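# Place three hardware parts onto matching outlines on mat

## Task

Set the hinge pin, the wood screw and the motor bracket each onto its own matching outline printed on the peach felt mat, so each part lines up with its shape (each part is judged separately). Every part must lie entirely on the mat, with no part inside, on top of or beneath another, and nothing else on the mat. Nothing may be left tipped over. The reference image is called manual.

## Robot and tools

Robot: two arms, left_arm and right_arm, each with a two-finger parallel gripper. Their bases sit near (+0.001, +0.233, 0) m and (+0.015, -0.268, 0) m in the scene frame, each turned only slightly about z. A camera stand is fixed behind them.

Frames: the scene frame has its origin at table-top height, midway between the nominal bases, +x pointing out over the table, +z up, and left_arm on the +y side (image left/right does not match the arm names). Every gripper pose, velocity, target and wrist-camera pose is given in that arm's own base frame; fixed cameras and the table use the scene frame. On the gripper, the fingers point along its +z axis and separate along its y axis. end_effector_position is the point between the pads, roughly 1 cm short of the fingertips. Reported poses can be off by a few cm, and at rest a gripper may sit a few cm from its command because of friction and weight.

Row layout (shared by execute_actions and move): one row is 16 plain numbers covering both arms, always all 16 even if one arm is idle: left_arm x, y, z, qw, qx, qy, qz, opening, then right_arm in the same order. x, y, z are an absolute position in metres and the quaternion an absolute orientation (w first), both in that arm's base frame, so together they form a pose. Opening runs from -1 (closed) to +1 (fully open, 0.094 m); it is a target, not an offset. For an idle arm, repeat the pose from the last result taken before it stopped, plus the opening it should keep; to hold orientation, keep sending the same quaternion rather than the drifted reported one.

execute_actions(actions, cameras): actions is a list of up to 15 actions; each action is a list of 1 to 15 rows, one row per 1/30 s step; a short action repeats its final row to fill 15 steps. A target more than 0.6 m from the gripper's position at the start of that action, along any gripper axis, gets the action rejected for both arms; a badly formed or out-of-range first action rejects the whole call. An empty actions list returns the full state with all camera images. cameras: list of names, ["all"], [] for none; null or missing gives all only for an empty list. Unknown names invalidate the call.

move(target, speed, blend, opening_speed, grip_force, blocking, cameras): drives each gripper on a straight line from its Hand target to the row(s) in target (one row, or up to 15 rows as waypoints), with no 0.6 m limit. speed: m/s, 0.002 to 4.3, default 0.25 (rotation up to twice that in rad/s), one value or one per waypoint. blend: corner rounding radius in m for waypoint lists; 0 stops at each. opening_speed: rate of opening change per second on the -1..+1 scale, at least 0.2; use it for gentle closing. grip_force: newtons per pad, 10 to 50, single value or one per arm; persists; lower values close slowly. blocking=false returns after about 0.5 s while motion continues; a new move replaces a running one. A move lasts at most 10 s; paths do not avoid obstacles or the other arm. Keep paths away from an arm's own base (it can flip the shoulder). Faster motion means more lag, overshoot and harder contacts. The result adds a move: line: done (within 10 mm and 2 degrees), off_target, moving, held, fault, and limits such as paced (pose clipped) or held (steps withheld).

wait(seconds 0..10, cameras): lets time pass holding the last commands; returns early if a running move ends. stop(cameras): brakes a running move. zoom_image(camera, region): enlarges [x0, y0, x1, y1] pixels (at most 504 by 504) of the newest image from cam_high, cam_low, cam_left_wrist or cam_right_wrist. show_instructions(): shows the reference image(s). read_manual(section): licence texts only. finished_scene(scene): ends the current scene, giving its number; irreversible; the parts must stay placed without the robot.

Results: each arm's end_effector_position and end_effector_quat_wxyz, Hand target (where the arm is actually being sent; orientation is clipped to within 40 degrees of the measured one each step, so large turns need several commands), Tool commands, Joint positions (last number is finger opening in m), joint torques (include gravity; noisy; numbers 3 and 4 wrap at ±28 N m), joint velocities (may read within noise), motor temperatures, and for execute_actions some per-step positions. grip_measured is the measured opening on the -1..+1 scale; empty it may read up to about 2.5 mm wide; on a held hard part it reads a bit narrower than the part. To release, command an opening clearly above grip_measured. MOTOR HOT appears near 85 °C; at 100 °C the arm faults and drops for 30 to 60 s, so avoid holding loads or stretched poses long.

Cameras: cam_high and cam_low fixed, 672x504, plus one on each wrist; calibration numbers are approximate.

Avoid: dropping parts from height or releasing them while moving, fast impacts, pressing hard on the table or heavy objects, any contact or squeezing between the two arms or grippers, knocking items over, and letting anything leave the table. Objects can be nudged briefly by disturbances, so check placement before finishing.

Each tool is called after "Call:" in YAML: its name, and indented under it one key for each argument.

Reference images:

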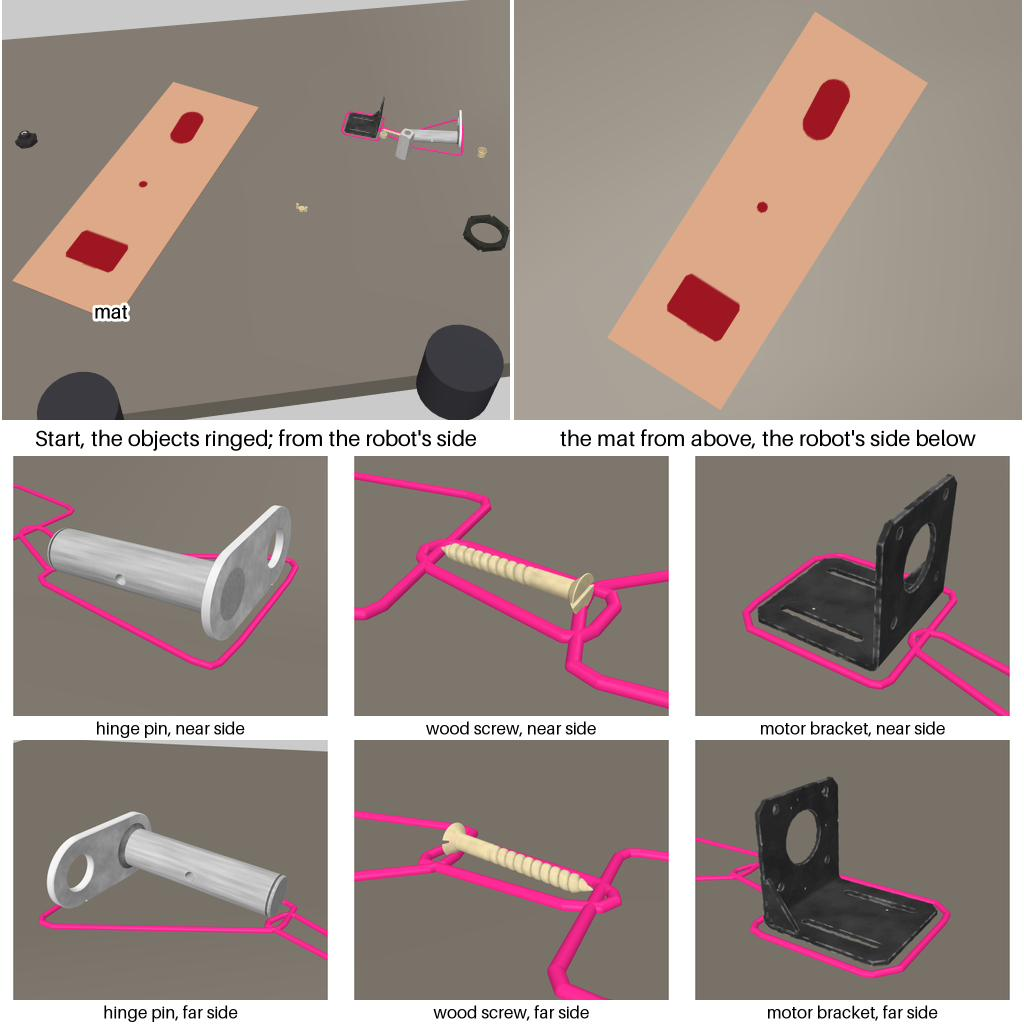

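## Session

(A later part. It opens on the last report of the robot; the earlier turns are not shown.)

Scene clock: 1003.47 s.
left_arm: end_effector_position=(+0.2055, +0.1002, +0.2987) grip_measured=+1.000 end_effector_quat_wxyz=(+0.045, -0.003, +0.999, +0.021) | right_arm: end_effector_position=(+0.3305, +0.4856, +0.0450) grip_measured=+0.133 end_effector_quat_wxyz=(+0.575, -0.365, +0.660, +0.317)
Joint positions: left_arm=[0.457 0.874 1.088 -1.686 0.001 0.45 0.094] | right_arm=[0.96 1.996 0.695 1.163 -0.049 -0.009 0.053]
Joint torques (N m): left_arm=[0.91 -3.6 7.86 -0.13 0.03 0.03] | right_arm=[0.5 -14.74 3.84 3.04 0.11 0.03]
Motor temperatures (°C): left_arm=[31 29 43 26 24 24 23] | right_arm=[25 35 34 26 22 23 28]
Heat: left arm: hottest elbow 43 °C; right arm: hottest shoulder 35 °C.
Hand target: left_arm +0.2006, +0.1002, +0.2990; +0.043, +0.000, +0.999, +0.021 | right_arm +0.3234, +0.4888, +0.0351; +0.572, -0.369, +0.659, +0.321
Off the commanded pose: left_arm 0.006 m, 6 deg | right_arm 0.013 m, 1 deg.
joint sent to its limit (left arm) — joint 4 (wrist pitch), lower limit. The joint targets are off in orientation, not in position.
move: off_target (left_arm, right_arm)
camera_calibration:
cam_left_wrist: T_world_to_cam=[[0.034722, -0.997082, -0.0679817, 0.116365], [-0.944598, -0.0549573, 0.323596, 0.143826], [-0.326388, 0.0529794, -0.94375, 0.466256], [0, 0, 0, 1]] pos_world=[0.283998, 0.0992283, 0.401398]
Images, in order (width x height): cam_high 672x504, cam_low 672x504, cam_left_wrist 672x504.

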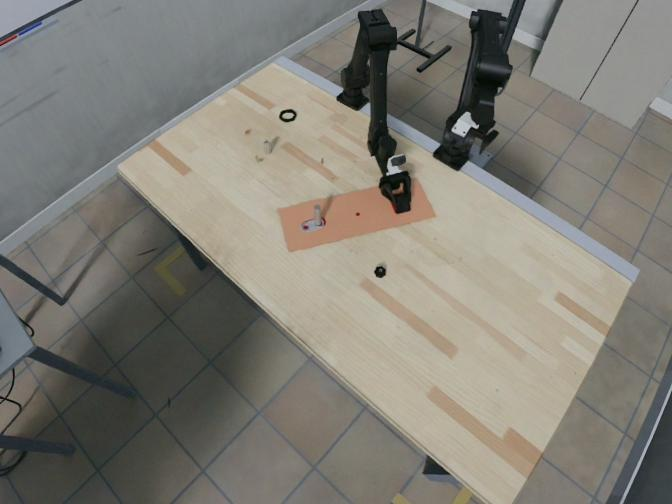

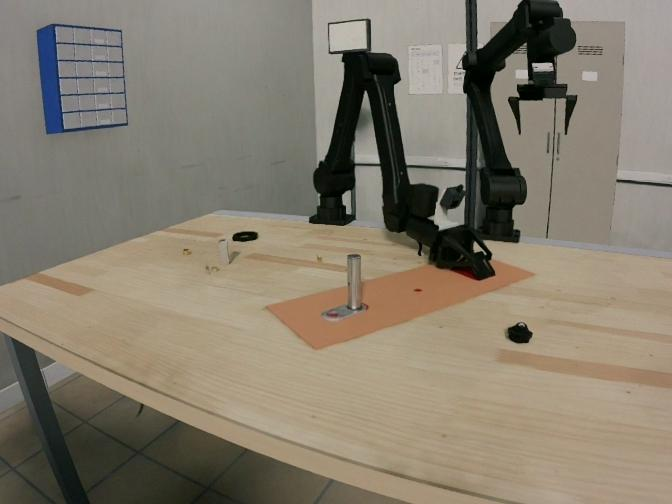

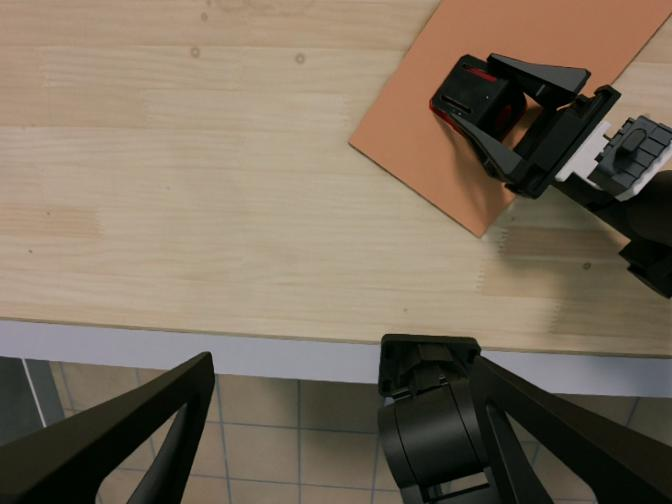

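Call:
move:
  target:
    - [0.2,0.1,0.3,0,0,1,0,1,0.3235,0.489,0.031,0.5724,-0.3687,0.6585,0.3206,-0.05]
    - [0.2,0.1,0.3,0,0,1,0,1,0.3235,0.489,0.031,0.5724,-0.3687,0.6585,0.3206,0.35]
  speed: 0.04
  opening_speed: 0.25
  cameras: ["cam_left_wrist"]

Call:
zoom_image:
  camera: "cam_left_wrist"
  region: [400, 10, 560, 150]

Scene clock: 1014.43 s.
left_arm: end_effector_position=(+0.2055, +0.1002, +0.2987) grip_measured=+1.000 end_effector_quat_wxyz=(+0.045, -0.003, +0.999, +0.021) | right_arm: end_effector_position=(+0.3304, +0.4855, +0.0441) grip_measured=+0.346 end_effector_quat_wxyz=(+0.578, -0.364, +0.657, +0.318)
Joint positions: left_arm=[0.457 0.874 1.088 -1.686 0.001 0.45 0.094] | right_arm=[0.96 2.005 0.695 1.181 -0.049 -0.009 0.063]
Joint torques (N m): left_arm=[0.79 -3.78 7.88 -0.21 0.01 0.06] | right_arm=[0.44 -14.51 3.92 2.81 0.11 0.02]
Heat: left arm: hottest elbow 43 °C; right arm: hottest shoulder 35 °C.
Hand target: left_arm +0.2006, +0.1002, +0.2990; +0.043, +0.000, +0.999, +0.021 | right_arm +0.3233, +0.4887, +0.0312; +0.572, -0.369, +0.659, +0.321
Off the commanded pose: left_arm 0.006 m, 6 deg | right_arm 0.015 m, 1 deg.
joint sent to its limit (left arm) — joint 4 (wrist pitch), lower limit. The joint targets are off in orientation, not in position.
move: off_target (left_arm, right_arm); target 2's new opening was sent with right_arm's hand 0.015 m and 1 deg from that target
camera_calibration:
cam_left_wrist: T_world_to_cam=[[0.034722, -0.997082, -0.0679817, 0.116365], [-0.944598, -0.0549573, 0.323596, 0.143826], [-0.326388, 0.0529794, -0.94375, 0.466256], [0, 0, 0, 1]] pos_world=[0.283998, 0.0992283, 0.401398]
Images, in order (width x height): cam_left_wrist 672x504.

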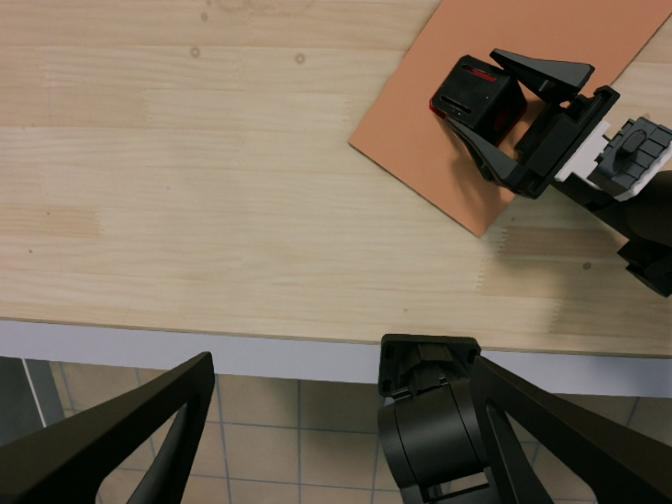

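Scaled by 3.150 from the camera's 672x504 image, which has a finer 960x720 frame.

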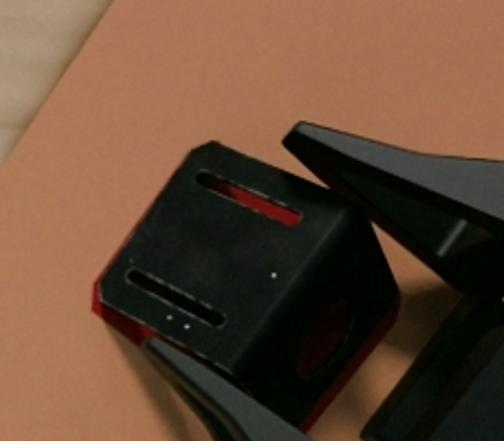

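Call:
move:
  target:
    - [0.2,0.1,0.3,0,0,1,0,1,0.3233,0.4885,0.035,0.5724,-0.3687,0.6585,0.3206,0.5]
    - [0.2,0.1,0.3,0,0,1,0,1,0.26,0.386,0.05,0.5724,-0.3687,0.6585,0.3206,0.5]
    - [0.15,0.15,0.3,0,0,1,0,1,0.36,0.2,0.2,0.2549,-0.1677,0.9512,0.0449,0.2]
    - [0.1,0.2,0.22,0,0,1,0,1,0.53,-0.03,0.095,-0.1945,-0.428,0.8775,-0.0949,-0.5]
  speed: [0.1,0.1,0.35,0.35]
  blend: [0,0.02,0.04,0]
  cameras: ["cam_low","cam_right_wrist"]

Call:
zoom_image:
  camera: "cam_low"
  region: [300, 220, 560, 340]

Scene clock: 1055.37 s.
left_arm: end_effector_position=(+0.1006, +0.1964, +0.2236) grip_measured=+1.000 end_effector_quat_wxyz=(+0.002, -0.003, +1.000, +0.002) | right_arm: end_effector_position=(+0.5198, -0.0257, +0.1011) grip_measured=-0.496 end_effector_quat_wxyz=(-0.188, -0.427, +0.879, -0.097)
Joint positions: left_arm=[1.101 0.893 0.902 -1.574 0.001 1.095 0.094] | right_arm=[0.058 1.948 1.608 -1.516 0.323 -0.801 0.024]
Joint torques (N m): left_arm=[1.26 -1.96 7.92 0.27 0.05 0.03] | right_arm=[-1.26 -18.73 11.26 -0.69 0.34 -0.08]
Heat: left arm: hottest elbow 42 °C; right arm: hottest shoulder 35 °C.
Hand target: left_arm +0.0999, +0.1999, +0.2201; +0.000, +0.000, +1.000, +0.000 | right_arm +0.5295, -0.0301, +0.0950; -0.194, -0.428, +0.878, -0.095
Off the commanded pose: left_arm 0.005 m, 0 deg | right_arm 0.013 m, 1 deg.
move: off_target (right_arm); blend cut to 0 m at target 3; target 3's new opening was sent with right_arm's hand 0.021 m and 2 deg from that target; target 4's new opening was sent with right_arm's hand 0.013 m and 1 deg from that target
camera_calibration:
cam_right_wrist: T_world_to_cam=[[0.809143, -0.587597, 0.00426268, -0.434647], [-0.39737, -0.541821, 0.740626, 0.161339], [-0.43288, -0.600966, -0.671904, 0.398851], [0, 0, 0, 1]] pos_world=[0.588457, 0.0717157, 0.15035]
Images, in order (width x height): cam_low 672x504, cam_right_wrist 672x504.

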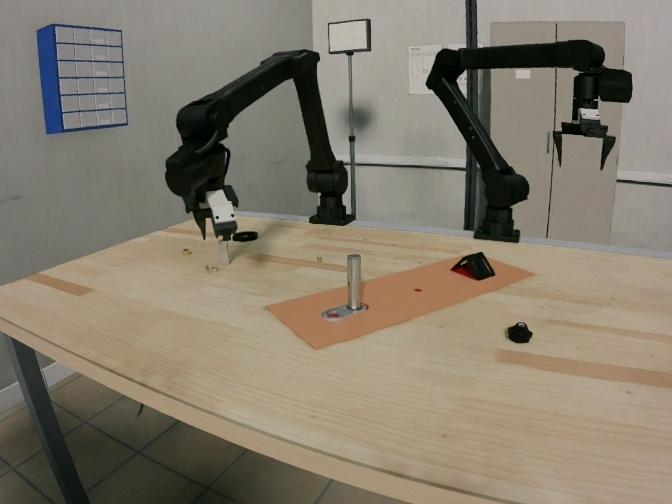

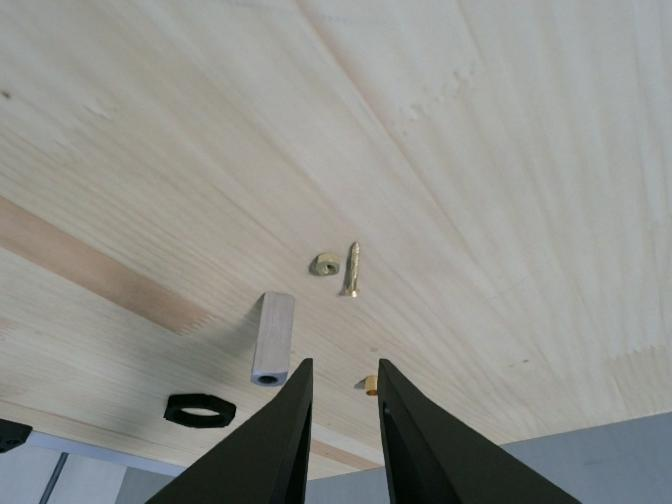

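Scaled by 1.938 from the camera's 672x504 image, which has a finer 960x720 frame.

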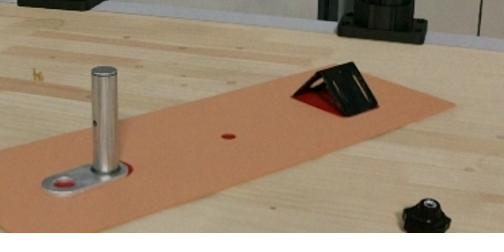

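Call:
move:
  target: [0.1,0.2,0.22,0,0,1,0,1,0.518,-0.063,0.042,-0.1945,-0.428,0.8775,-0.0949,-0.5]
  speed: 0.12
  cameras: ["cam_right_wrist"]

Scene clock: 1069.70 s.
left_arm: end_effector_position=(+0.1006, +0.1964, +0.2236) grip_measured=+1.000 end_effector_quat_wxyz=(+0.002, -0.003, +1.000, +0.002) | right_arm: end_effector_position=(+0.5199, -0.0574, +0.0638) grip_measured=-0.497 end_effector_quat_wxyz=(-0.179, -0.426, +0.881, -0.102)
Joint positions: left_arm=[1.101 0.893 0.902 -1.574 0.001 1.095 0.094] | right_arm=[0.002 1.966 1.536 -1.386 0.339 -0.858 0.024]
Joint torques (N m): left_arm=[0.85 -1.79 7.9 0.23 0.05 0.05] | right_arm=[-1.44 -18.49 7.34 0.31 0.36 -0.07]
Heat: left arm: hottest elbow 42 °C; right arm: hottest shoulder 37 °C.
Hand target: left_arm +0.0999, +0.1999, +0.2201; +0.000, +0.000, +1.000, +0.000 | right_arm +0.5173, -0.0629, +0.0426; -0.194, -0.428, +0.878, -0.095
Off the commanded pose: left_arm 0.005 m, 0 deg | right_arm 0.023 m, 2 deg.
move: off_target (right_arm)
camera_calibration:
cam_right_wrist: T_world_to_cam=[[0.809058, -0.587316, 0.0220162, -0.454213], [-0.41299, -0.541465, 0.732294, 0.180421], [-0.418167, -0.601561, -0.680633, 0.34758], [0, 0, 0, 1]] pos_world=[0.587343, 0.0400162, 0.114454]
Images, in order (width x height): cam_right_wrist 672x504.

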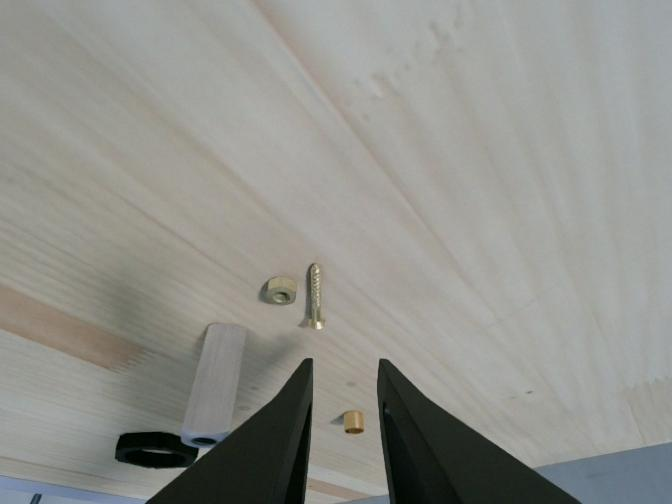

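Call:
move:
  target: [0.1,0.2,0.22,0,0,1,0,1,0.496,-0.073,0.015,-0.1945,-0.428,0.8775,-0.0949,-0.6]
  speed: 0.12
  cameras: ["cam_right_wrist"]

Scene clock: 1087.83 s.
left_arm: end_effector_position=(+0.1006, +0.1964, +0.2236) grip_measured=+1.000 end_effector_quat_wxyz=(+0.002, -0.003, +1.000, +0.002) | right_arm: end_effector_position=(+0.4993, -0.0655, +0.0293) grip_measured=-0.597 end_effector_quat_wxyz=(-0.184, -0.429, +0.879, -0.100)
Joint positions: left_arm=[1.101 0.893 0.902 -1.574 0.001 1.095 0.094] | right_arm=[-0.013 1.966 1.432 -1.288 0.344 -0.877 0.019]
Joint torques (N m): left_arm=[1.08 -1.73 7.98 0.31 0.04 0.05] | right_arm=[-1.73 -19.02 6.68 0.31 0.36 -0.08]
Heat: left arm: hottest elbow 42 °C; right arm: hottest shoulder 37 °C.
Hand target: left_arm +0.0999, +0.1999, +0.2201; +0.000, +0.000, +1.000, +0.000 | right_arm +0.4956, -0.0729, +0.0153; -0.194, -0.428, +0.878, -0.095
Off the commanded pose: left_arm 0.005 m, 0 deg | right_arm 0.017 m, 1 deg.
move: off_target (right_arm)
camera_calibration:
cam_right_wrist: T_world_to_cam=[[0.811904, -0.583669, 0.0119484, -0.442394], [-0.401286, -0.543104, 0.737568, 0.186756], [-0.424007, -0.603629, -0.675167, 0.313273], [0, 0, 0, 1]] pos_world=[0.566954, 0.0323171, 0.0790519]
Images, in order (width x height): cam_right_wrist 672x504.

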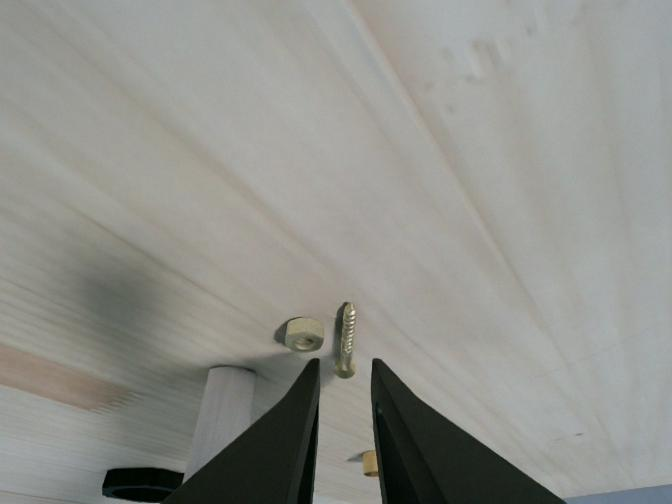

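Call:
move:
  target:
    - [0.1,0.2,0.22,0,0,1,0,1,0.496,-0.073,0.015,-0.1945,-0.428,0.8775,-0.0949,-0.78]
    - [0.1,0.2,0.22,0,0,1,0,1,0.489,-0.081,-0.004,-0.1945,-0.428,0.8775,-0.0949,-0.78]
  speed: 0.05
  cameras: ["cam_right_wrist","cam_low"]

Call:
zoom_image:
  camera: "cam_right_wrist"
  region: [240, 280, 440, 440]

Scene clock: 1106.17 s.
left_arm: end_effector_position=(+0.1006, +0.1964, +0.2236) grip_measured=+1.000 end_effector_quat_wxyz=(+0.002, -0.003, +1.000, +0.002) | right_arm: end_effector_position=(+0.4963, -0.0716, +0.0179) grip_measured=-0.777 end_effector_quat_wxyz=(-0.178, -0.430, +0.879, -0.103)
Joint positions: left_arm=[1.101 0.893 0.902 -1.574 0.001 1.095 0.094] | right_arm=[-0.024 1.966 1.4 -1.237 0.348 -0.893 0.01]
Joint torques (N m): left_arm=[1.2 -2.02 7.94 0.25 0.03 0.05] | right_arm=[-2.02 -18.08 5.87 0.53 0.36 -0.1]
Heat: left arm: hottest elbow 42 °C; right arm: hottest shoulder 38 °C.
Hand target: left_arm +0.0999, +0.1999, +0.2201; +0.000, +0.000, +1.000, +0.000 | right_arm +0.4882, -0.0806, -0.0032; -0.194, -0.428, +0.878, -0.095
Off the commanded pose: left_arm 0.005 m, 0 deg | right_arm 0.025 m, 2 deg.
move: off_target (right_arm)
camera_calibration:
cam_right_wrist: T_world_to_cam=[[0.814104, -0.580272, 0.0228008, -0.444473], [-0.408592, -0.544459, 0.732541, 0.194235], [-0.412659, -0.605681, -0.680341, 0.295007], [0, 0, 0, 1]] pos_world=[0.562947, 0.026518, 0.0685541]
Images, in order (width x height): cam_low 672x504, cam_right_wrist 672x504.

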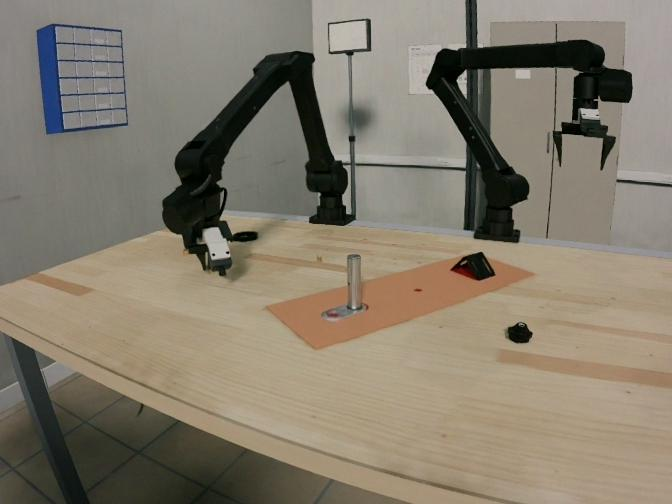

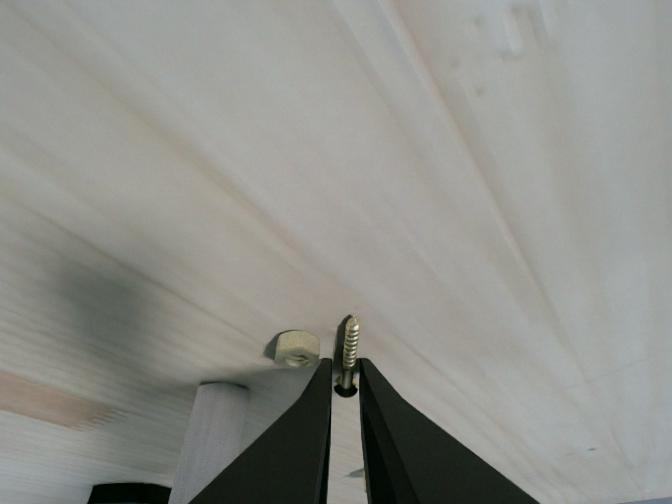

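Scaled by 2.520 from the camera's 672x504 image, which has a finer 960x720 frame.

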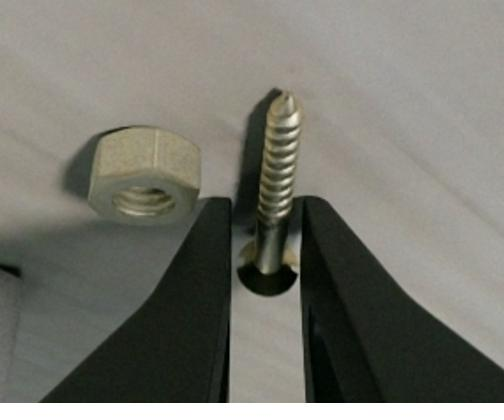

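Call:
move:
  target:
    - [0.1,0.2,0.22,0,0,1,0,1,0.490,-0.080,-0.0145,-0.1945,-0.428,0.8775,-0.0949,-0.78]
    - [0.1,0.2,0.22,0,0,1,0,1,0.490,-0.080,-0.0145,-0.1945,-0.428,0.8775,-0.0949,-1]
  speed: 0.04
  opening_speed: 0.2
  cameras: ["cam_right_wrist"]

Call:
zoom_image:
  camera: "cam_right_wrist"
  region: [240, 280, 440, 440]

Scene clock: 1121.37 s.
left_arm: end_effector_position=(+0.1006, +0.1964, +0.2236) grip_measured=+1.000 end_effector_quat_wxyz=(+0.002, -0.003, +1.000, +0.002) | right_arm: end_effector_position=(+0.4971, -0.0720, +0.0175) grip_measured=-0.929 end_effector_quat_wxyz=(-0.177, -0.430, +0.879, -0.105)
Joint positions: left_arm=[1.101 0.893 0.902 -1.574 0.001 1.095 0.094] | right_arm=[-0.024 1.966 1.399 -1.232 0.35 -0.894 0.003]
Joint torques (N m): left_arm=[1.08 -1.96 7.83 0.29 0.03 0.04] | right_arm=[-1.85 -16.85 5.55 1.14 0.23 -0.05]
Heat: left arm: hottest elbow 42 °C; right arm: hottest shoulder 38 °C.
Hand target: left_arm +0.0999, +0.1999, +0.2201; +0.000, +0.000, +1.000, +0.000 | right_arm +0.4884, -0.0795, -0.0130; -0.194, -0.428, +0.878, -0.095
Off the commanded pose: left_arm 0.005 m, 0 deg | right_arm 0.034 m, 2 deg.
move: off_target (right_arm); target 2's new opening was sent with right_arm's hand 0.034 m and 2 deg from that target
camera_calibration:
cam_right_wrist: T_world_to_cam=[[0.814724, -0.579211, 0.0271772, -0.44566], [-0.410764, -0.543434, 0.732088, 0.19585], [-0.409264, -0.607613, -0.680668, 0.292982], [0, 0, 0, 1]] pos_world=[0.563445, 0.0263195, 0.0681556]
Images, in order (width x height): cam_right_wrist 672x504.

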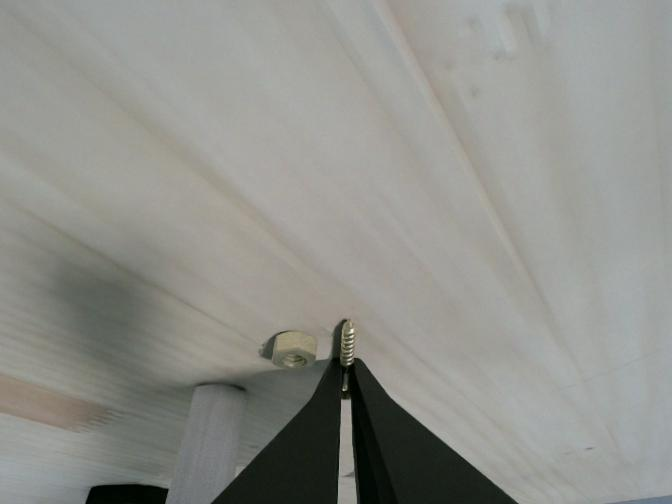

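Scaled by 2.520 from the camera's 672x504 image, which has a finer 960x720 frame.

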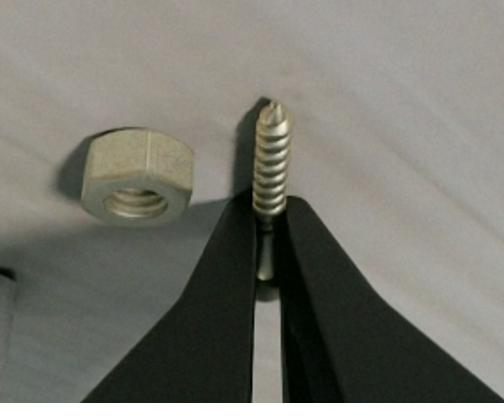

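Call:
move:
  target:
    - [0.1,0.2,0.22,0,0,1,0,1,0.495,-0.078,0.12,-0.1945,-0.428,0.8775,-0.0949,-1]
  speed: 0.15
  cameras: ["cam_right_wrist"]

Call:
zoom_image:
  camera: "cam_right_wrist"
  region: [240, 280, 440, 440]

Scene clock: 1133.00 s.
left_arm: end_effector_position=(+0.1006, +0.1964, +0.2236) grip_measured=+1.000 end_effector_quat_wxyz=(+0.002, -0.003, +1.000, +0.002) | right_arm: end_effector_position=(+0.4855, -0.0717, +0.1096) grip_measured=-0.929 end_effector_quat_wxyz=(-0.203, -0.433, +0.873, -0.092)
Joint positions: left_arm=[1.101 0.893 0.902 -1.574 0.001 1.095 0.094] | right_arm=[-0.024 1.867 1.504 -1.496 0.35 -0.894 0.003]
Joint torques (N m): left_arm=[0.85 -1.67 8.01 0.24 0.06 0.03] | right_arm=[-1.55 -20.07 10.91 -0.62 0.22 -0.02]
Heat: left arm: hottest elbow 42 °C; right arm: hottest shoulder 37 °C.
Hand target: left_arm +0.0999, +0.1999, +0.2201; +0.000, +0.000, +1.000, +0.000 | right_arm +0.4945, -0.0780, +0.1199; -0.194, -0.428, +0.878, -0.095
Off the commanded pose: left_arm 0.005 m, 0 deg | right_arm 0.015 m, 1 deg.
move: off_target (right_arm)
camera_calibration:
cam_right_wrist: T_world_to_cam=[[0.814838, -0.579257, -0.0223754, -0.433118], [-0.366325, -0.544455, 0.754569, 0.0996597], [-0.449272, -0.606655, -0.655839, 0.367829], [0, 0, 0, 1]] pos_world=[0.554684, 0.0265186, 0.156345]
Images, in order (width x height): cam_right_wrist 672x504.

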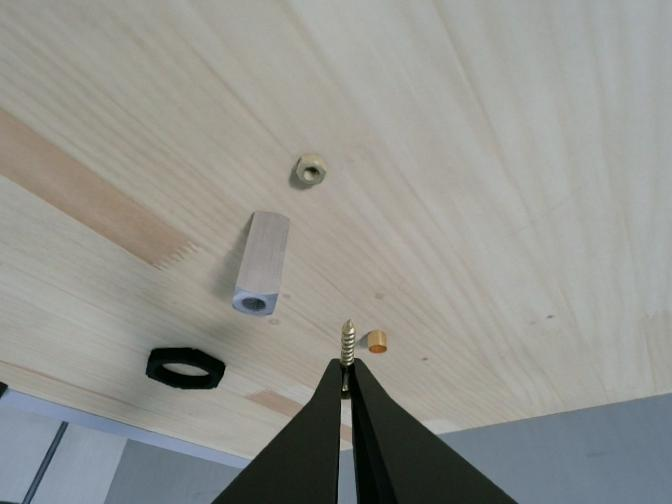

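Scaled by 2.520 from the camera's 672x504 image, which has a finer 960x720 frame.

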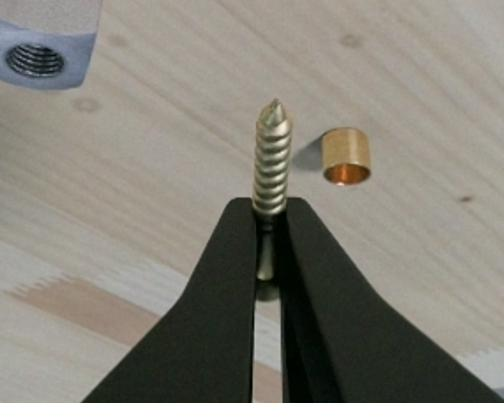

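Call:
move:
  target:
    - [0.15,0.15,0.3,0,0,1,0,1,0.46,0.05,0.22,0.08,-0.3827,0.9239,0.03,-1]
    - [0.34,0.02,0.32,0,0,1,0,1,0.42,0.3,0.2,0.556,-0.3056,0.7378,0.2303,-1]
    - [0.36,0.01,0.32,0,0,1,0,1,0.447,0.397,0.095,0.556,-0.3056,0.7378,0.2303,-1]
  speed: [0.4,0.35,0.2]
  blend: [0.03,0.03,0]
  cameras: ["cam_low","cam_left_wrist","cam_right_wrist"]

Call:
zoom_image:
  camera: "cam_low"
  region: [340, 200, 500, 320]

Scene clock: 1164.97 s.
left_arm: end_effector_position=(+0.3497, +0.0121, +0.3097) grip_measured=+1.000 end_effector_quat_wxyz=(+0.003, +0.003, +1.000, -0.001) | right_arm: end_effector_position=(+0.4407, +0.3834, +0.0941) grip_measured=-0.929 end_effector_quat_wxyz=(+0.550, -0.307, +0.744, +0.223)
Joint positions: left_arm=[0.037 1.257 1.377 -1.686 0.002 0.044 0.094] | right_arm=[0.693 1.729 0.706 0.722 -0.081 -0.031 0.003]
Joint torques (N m): left_arm=[0.03 -7.18 11.11 -0.25 -0.06 -0.2] | right_arm=[0.32 -13.33 8.79 2.81 0.18 0.09]
Heat: left arm: hottest elbow 43 °C; right arm: hottest elbow 38 °C.
Hand target: left_arm +0.3596, +0.0100, +0.3194; +0.010, +0.000, +1.000, +0.000 | right_arm +0.4464, +0.3966, +0.0951; +0.556, -0.306, +0.738, +0.230
Off the commanded pose: left_arm 0.015 m, 1 deg | right_arm 0.015 m, 1 deg.
joint sent to its limit (left arm) — joint 4 (wrist pitch), lower limit. The joint targets still meet the commanded pose.
move: off_target (left_arm, right_arm)
camera_calibration:
cam_left_wrist: T_world_to_cam=[[0.0172967, -0.999495, -0.0266665, 0.0176449], [-0.914512, -0.0265963, 0.403683, 0.23599], [-0.404188, 0.0174045, -0.91451, 0.546965], [0, 0, 0, 1]] pos_world=[0.436588, 0.0143928, 0.405411]
cam_right_wrist: T_world_to_cam=[[0.703393, -0.709579, 0.0416528, -0.0403598], [-0.439073, -0.479833, -0.759589, 0.49249], [0.558975, 0.516001, -0.649068, -0.26181], [0, 0, 0, 1]] pos_world=[0.390973, 0.342769, 0.205838]
Images, in order (width x height): cam_low 672x504, cam_left_wrist 672x504, cam_right_wrist 672x504.

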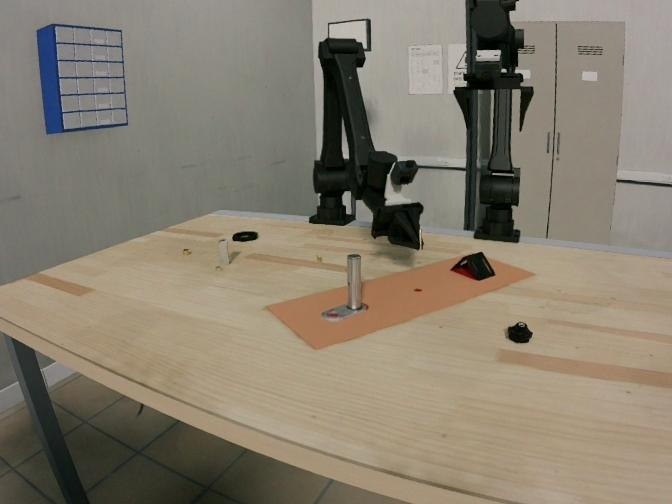

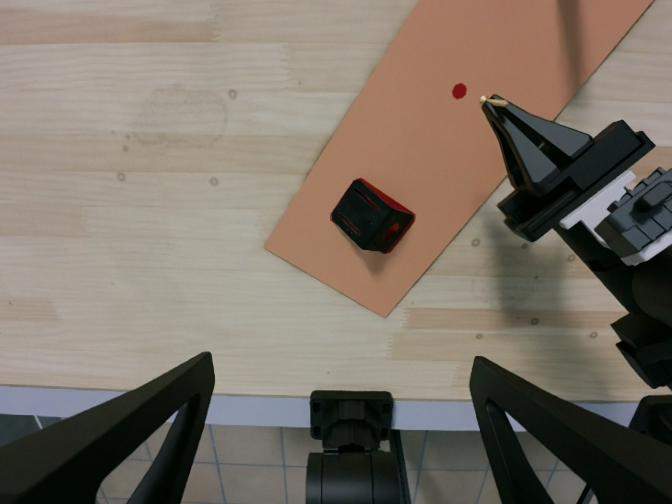

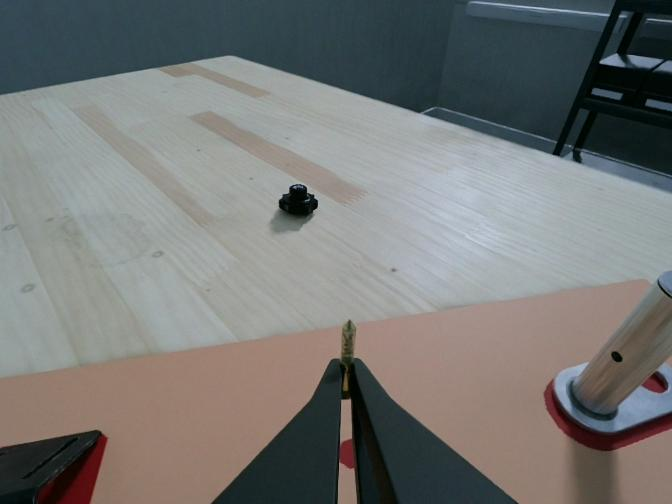

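Scaled by 3.150 from the camera's 672x504 image, which has a finer 960x720 frame.

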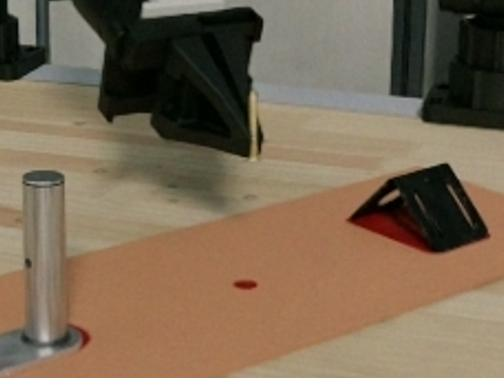

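Call:
move:
  target:
    - [0.36,0.01,0.32,0,0,1,0,1,0.454,0.3975,0.045,0.556,-0.3056,0.7378,0.2303,-1]
  speed: 0.12
  cameras: ["cam_low","cam_left_wrist"]

Call:
zoom_image:
  camera: "cam_low"
  region: [380, 240, 480, 320]

Call:
zoom_image:
  camera: "cam_left_wrist"
  region: [420, 50, 540, 150]

Scene clock: 1177.17 s.
left_arm: end_effector_position=(+0.3497, +0.0121, +0.3097) grip_measured=+1.000 end_effector_quat_wxyz=(+0.003, +0.003, +1.000, -0.001) | right_arm: end_effector_position=(+0.4470, +0.3893, +0.0464) grip_measured=-0.929 end_effector_quat_wxyz=(+0.550, -0.308, +0.743, +0.225)
Joint positions: left_arm=[0.037 1.257 1.377 -1.686 0.002 0.044 0.094] | right_arm=[0.693 1.885 0.725 0.862 -0.084 -0.031 0.003]
Joint torques (N m): left_arm=[-0.79 -6.71 11.06 -0.28 -0.06 -0.22] | right_arm=[-0.44 -14.62 7.24 2.81 -0.09 0.06]
Heat: left arm: hottest elbow 43 °C; right arm: hottest elbow 38 °C.
Hand target: left_arm +0.3596, +0.0100, +0.3194; +0.010, +0.000, +1.000, +0.000 | right_arm +0.4537, +0.3972, +0.0451; +0.556, -0.306, +0.738, +0.230
Off the commanded pose: left_arm 0.015 m, 1 deg | right_arm 0.011 m, 1 deg.
joint sent to its limit (left arm) — joint 4 (wrist pitch), lower limit. The joint targets still meet the commanded pose.
move: off_target (left_arm, right_arm)
camera_calibration:
cam_left_wrist: T_world_to_cam=[[0.0172967, -0.999495, -0.0266665, 0.0176449], [-0.914512, -0.0265963, 0.403683, 0.23599], [-0.404188, 0.0174045, -0.91451, 0.546965], [0, 0, 0, 1]] pos_world=[0.436588, 0.0143928, 0.405411]
Images, in order (width x height): cam_low 672x504, cam_left_wrist 672x504.

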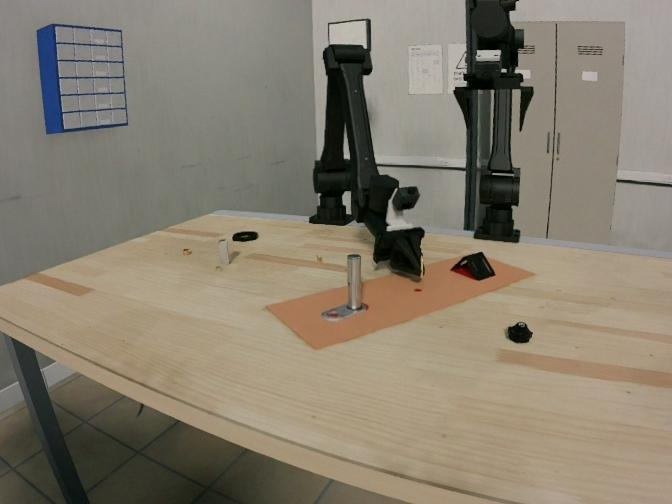

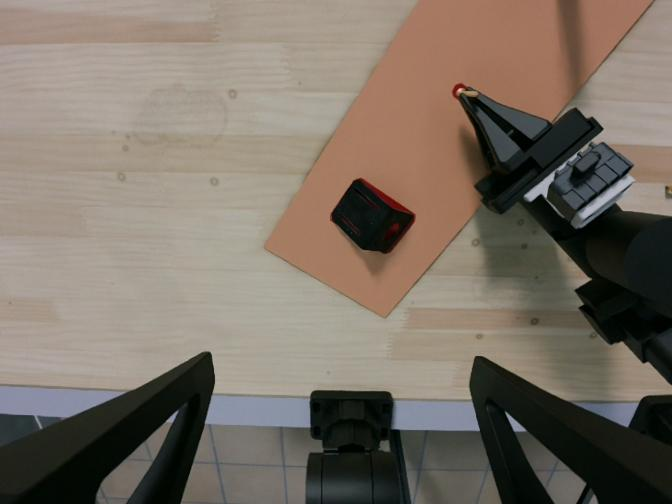

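Scaled by 5.040 from the camera's 672x504 image, which has a finer 960x720 frame.

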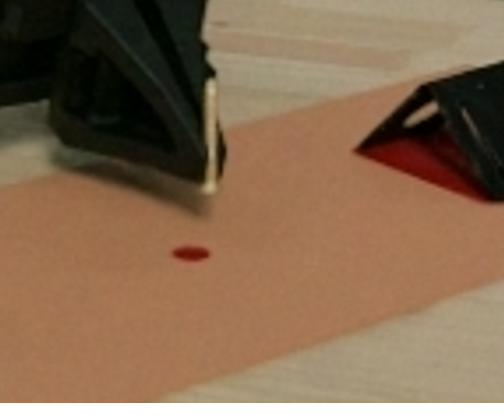

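Scaled by 4.200 from the camera's 672x504 image, which has a finer 960x720 frame.

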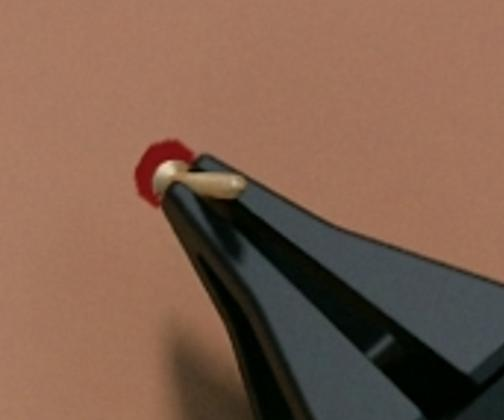

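Call:
move:
  target:
    - [0.36,0.01,0.32,0,0,1,0,1,0.4625,0.3853,0.042,0.556,-0.3056,0.7378,0.2303,-1]
  speed: 0.06
  cameras: ["cam_low","cam_left_wrist"]

Call:
zoom_image:
  camera: "cam_low"
  region: [380, 240, 480, 320]

Call:
zoom_image:
  camera: "cam_left_wrist"
  region: [420, 50, 540, 150]

Scene clock: 1193.50 s.
left_arm: end_effector_position=(+0.3497, +0.0121, +0.3097) grip_measured=+1.000 end_effector_quat_wxyz=(+0.003, +0.003, +1.000, -0.001) | right_arm: end_effector_position=(+0.4507, +0.3853, +0.0487) grip_measured=-0.929 end_effector_quat_wxyz=(+0.551, -0.309, +0.739, +0.233)
Joint positions: left_arm=[0.037 1.257 1.377 -1.686 0.002 0.044 0.094] | right_arm=[0.674 1.885 0.725 0.87 -0.117 -0.031 0.003]
Joint torques (N m): left_arm=[-0.32 -6.53 11.19 -0.27 -0.03 -0.22] | right_arm=[-1.67 -14.1 7.01 2.84 -0.08 -0.03]
Heat: left arm: hottest elbow 44 °C; right arm: hottest elbow 38 °C.
Hand target: left_arm +0.3596, +0.0100, +0.3194; +0.010, +0.000, +1.000, +0.000 | right_arm +0.4621, +0.3849, +0.0421; +0.556, -0.306, +0.738, +0.230
Off the commanded pose: left_arm 0.015 m, 1 deg | right_arm 0.014 m, 1 deg.
joint sent to its limit (left arm) — joint 4 (wrist pitch), lower limit. The joint targets still meet the commanded pose.
move: off_target (left_arm, right_arm)
camera_calibration:
cam_left_wrist: T_world_to_cam=[[0.0172967, -0.999495, -0.0266665, 0.0176449], [-0.914512, -0.0265963, 0.403683, 0.23599], [-0.404188, 0.0174045, -0.91451, 0.546965], [0, 0, 0, 1]] pos_world=[0.436588, 0.0143928, 0.405411]
Images, in order (width x height): cam_low 672x504, cam_left_wrist 672x504.

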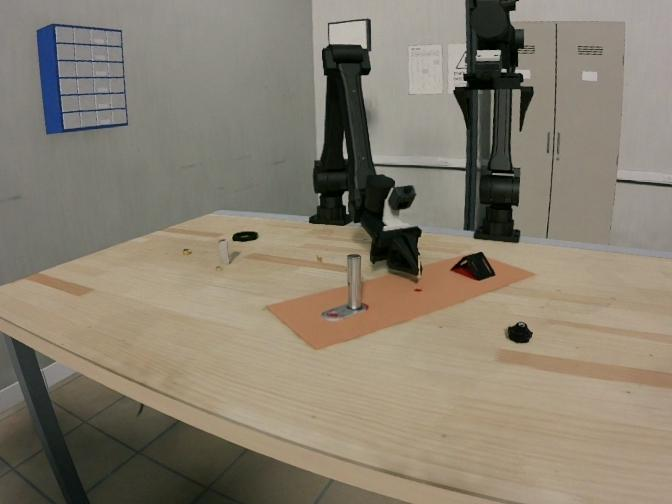

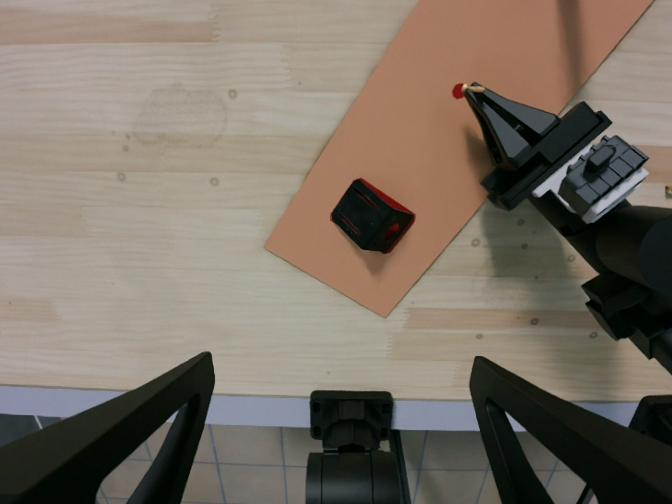

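Scaled by 5.040 from the camera's 672x504 image, which has a finer 960x720 frame.

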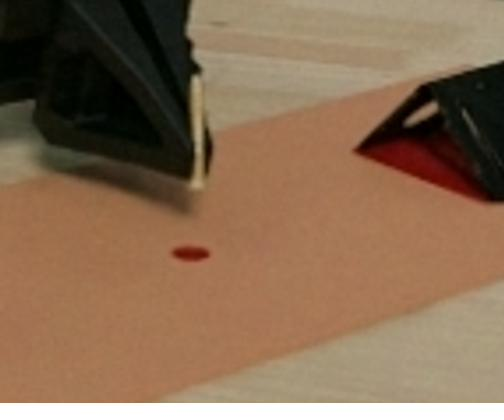

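Scaled by 4.200 from the camera's 672x504 image, which has a finer 960x720 frame.

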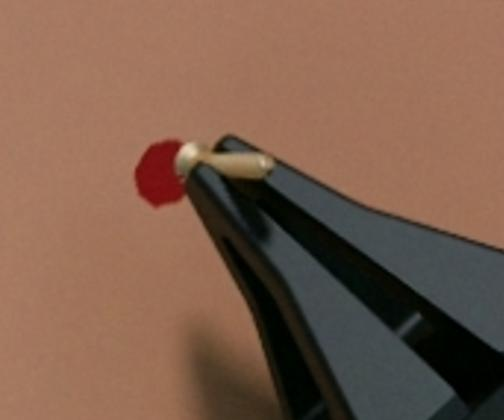

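Call:
move:
  target:
    - [0.36,0.01,0.32,0,0,1,0,1,0.463,0.379,0.03,0.556,-0.3056,0.7378,0.2303,-1]
  speed: 0.06
  cameras: ["cam_low","cam_left_wrist"]

Call:
zoom_image:
  camera: "cam_low"
  region: [380, 240, 480, 320]

Call:
zoom_image:
  camera: "cam_left_wrist"
  region: [420, 50, 540, 150]

Scene clock: 1208.37 s.
left_arm: end_effector_position=(+0.3497, +0.0121, +0.3097) grip_measured=+1.000 end_effector_quat_wxyz=(+0.003, +0.003, +1.000, -0.001) | right_arm: end_effector_position=(+0.4531, +0.3820, +0.0389) grip_measured=-0.929 end_effector_quat_wxyz=(+0.553, -0.308, +0.738, +0.235)
Joint positions: left_arm=[0.037 1.257 1.377 -1.686 0.002 0.044 0.094] | right_arm=[0.664 1.918 0.725 0.909 -0.129 -0.031 0.003]
Joint torques (N m): left_arm=[-0.44 -7.12 11.15 -0.35 -0.04 -0.22] | right_arm=[-1.79 -14.33 6.12 2.82 -0.1 -0.06]
Heat: left arm: hottest elbow 45 °C; right arm: hottest elbow 37 °C.
Hand target: left_arm +0.3596, +0.0100, +0.3194; +0.010, +0.000, +1.000, +0.000 | right_arm +0.4626, +0.3787, +0.0301; +0.556, -0.306, +0.738, +0.230
Off the commanded pose: left_arm 0.015 m, 1 deg | right_arm 0.014 m, 1 deg.
joint sent to its limit (left arm) — joint 4 (wrist pitch), lower limit. The joint targets still meet the commanded pose.
move: off_target (left_arm, right_arm)
camera_calibration:
cam_left_wrist: T_world_to_cam=[[0.0172967, -0.999495, -0.0266665, 0.0176449], [-0.914512, -0.0265963, 0.403683, 0.23599], [-0.404188, 0.0174045, -0.91451, 0.546965], [0, 0, 0, 1]] pos_world=[0.436588, 0.0143928, 0.405411]
Images, in order (width x height): cam_low 672x504, cam_left_wrist 672x504.

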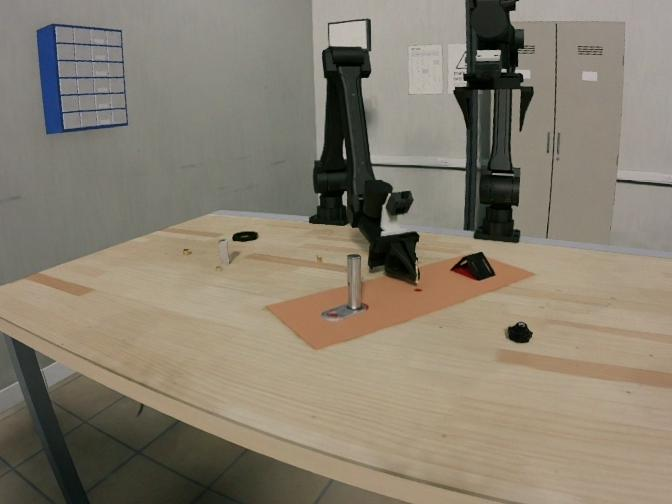

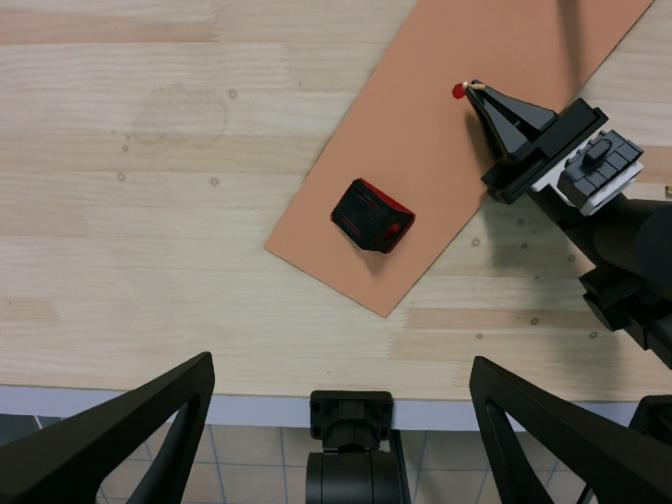

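Scaled by 5.040 from the camera's 672x504 image, which has a finer 960x720 frame.

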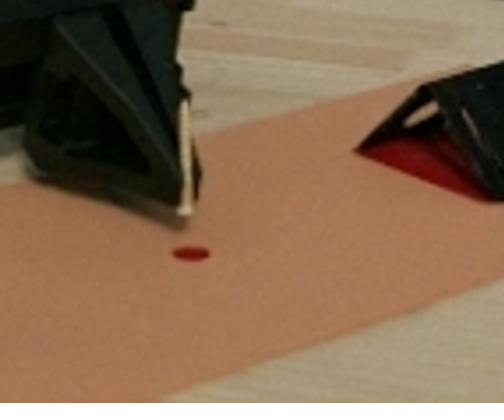

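Scaled by 4.200 from the camera's 672x504 image, which has a finer 960x720 frame.

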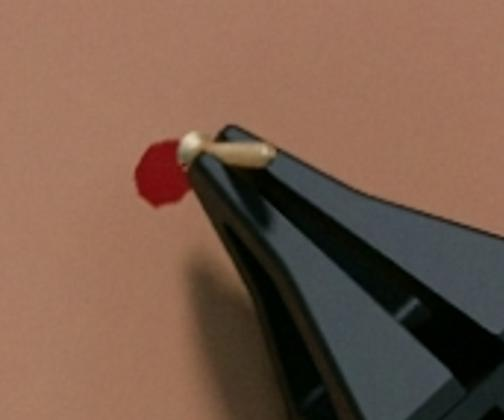

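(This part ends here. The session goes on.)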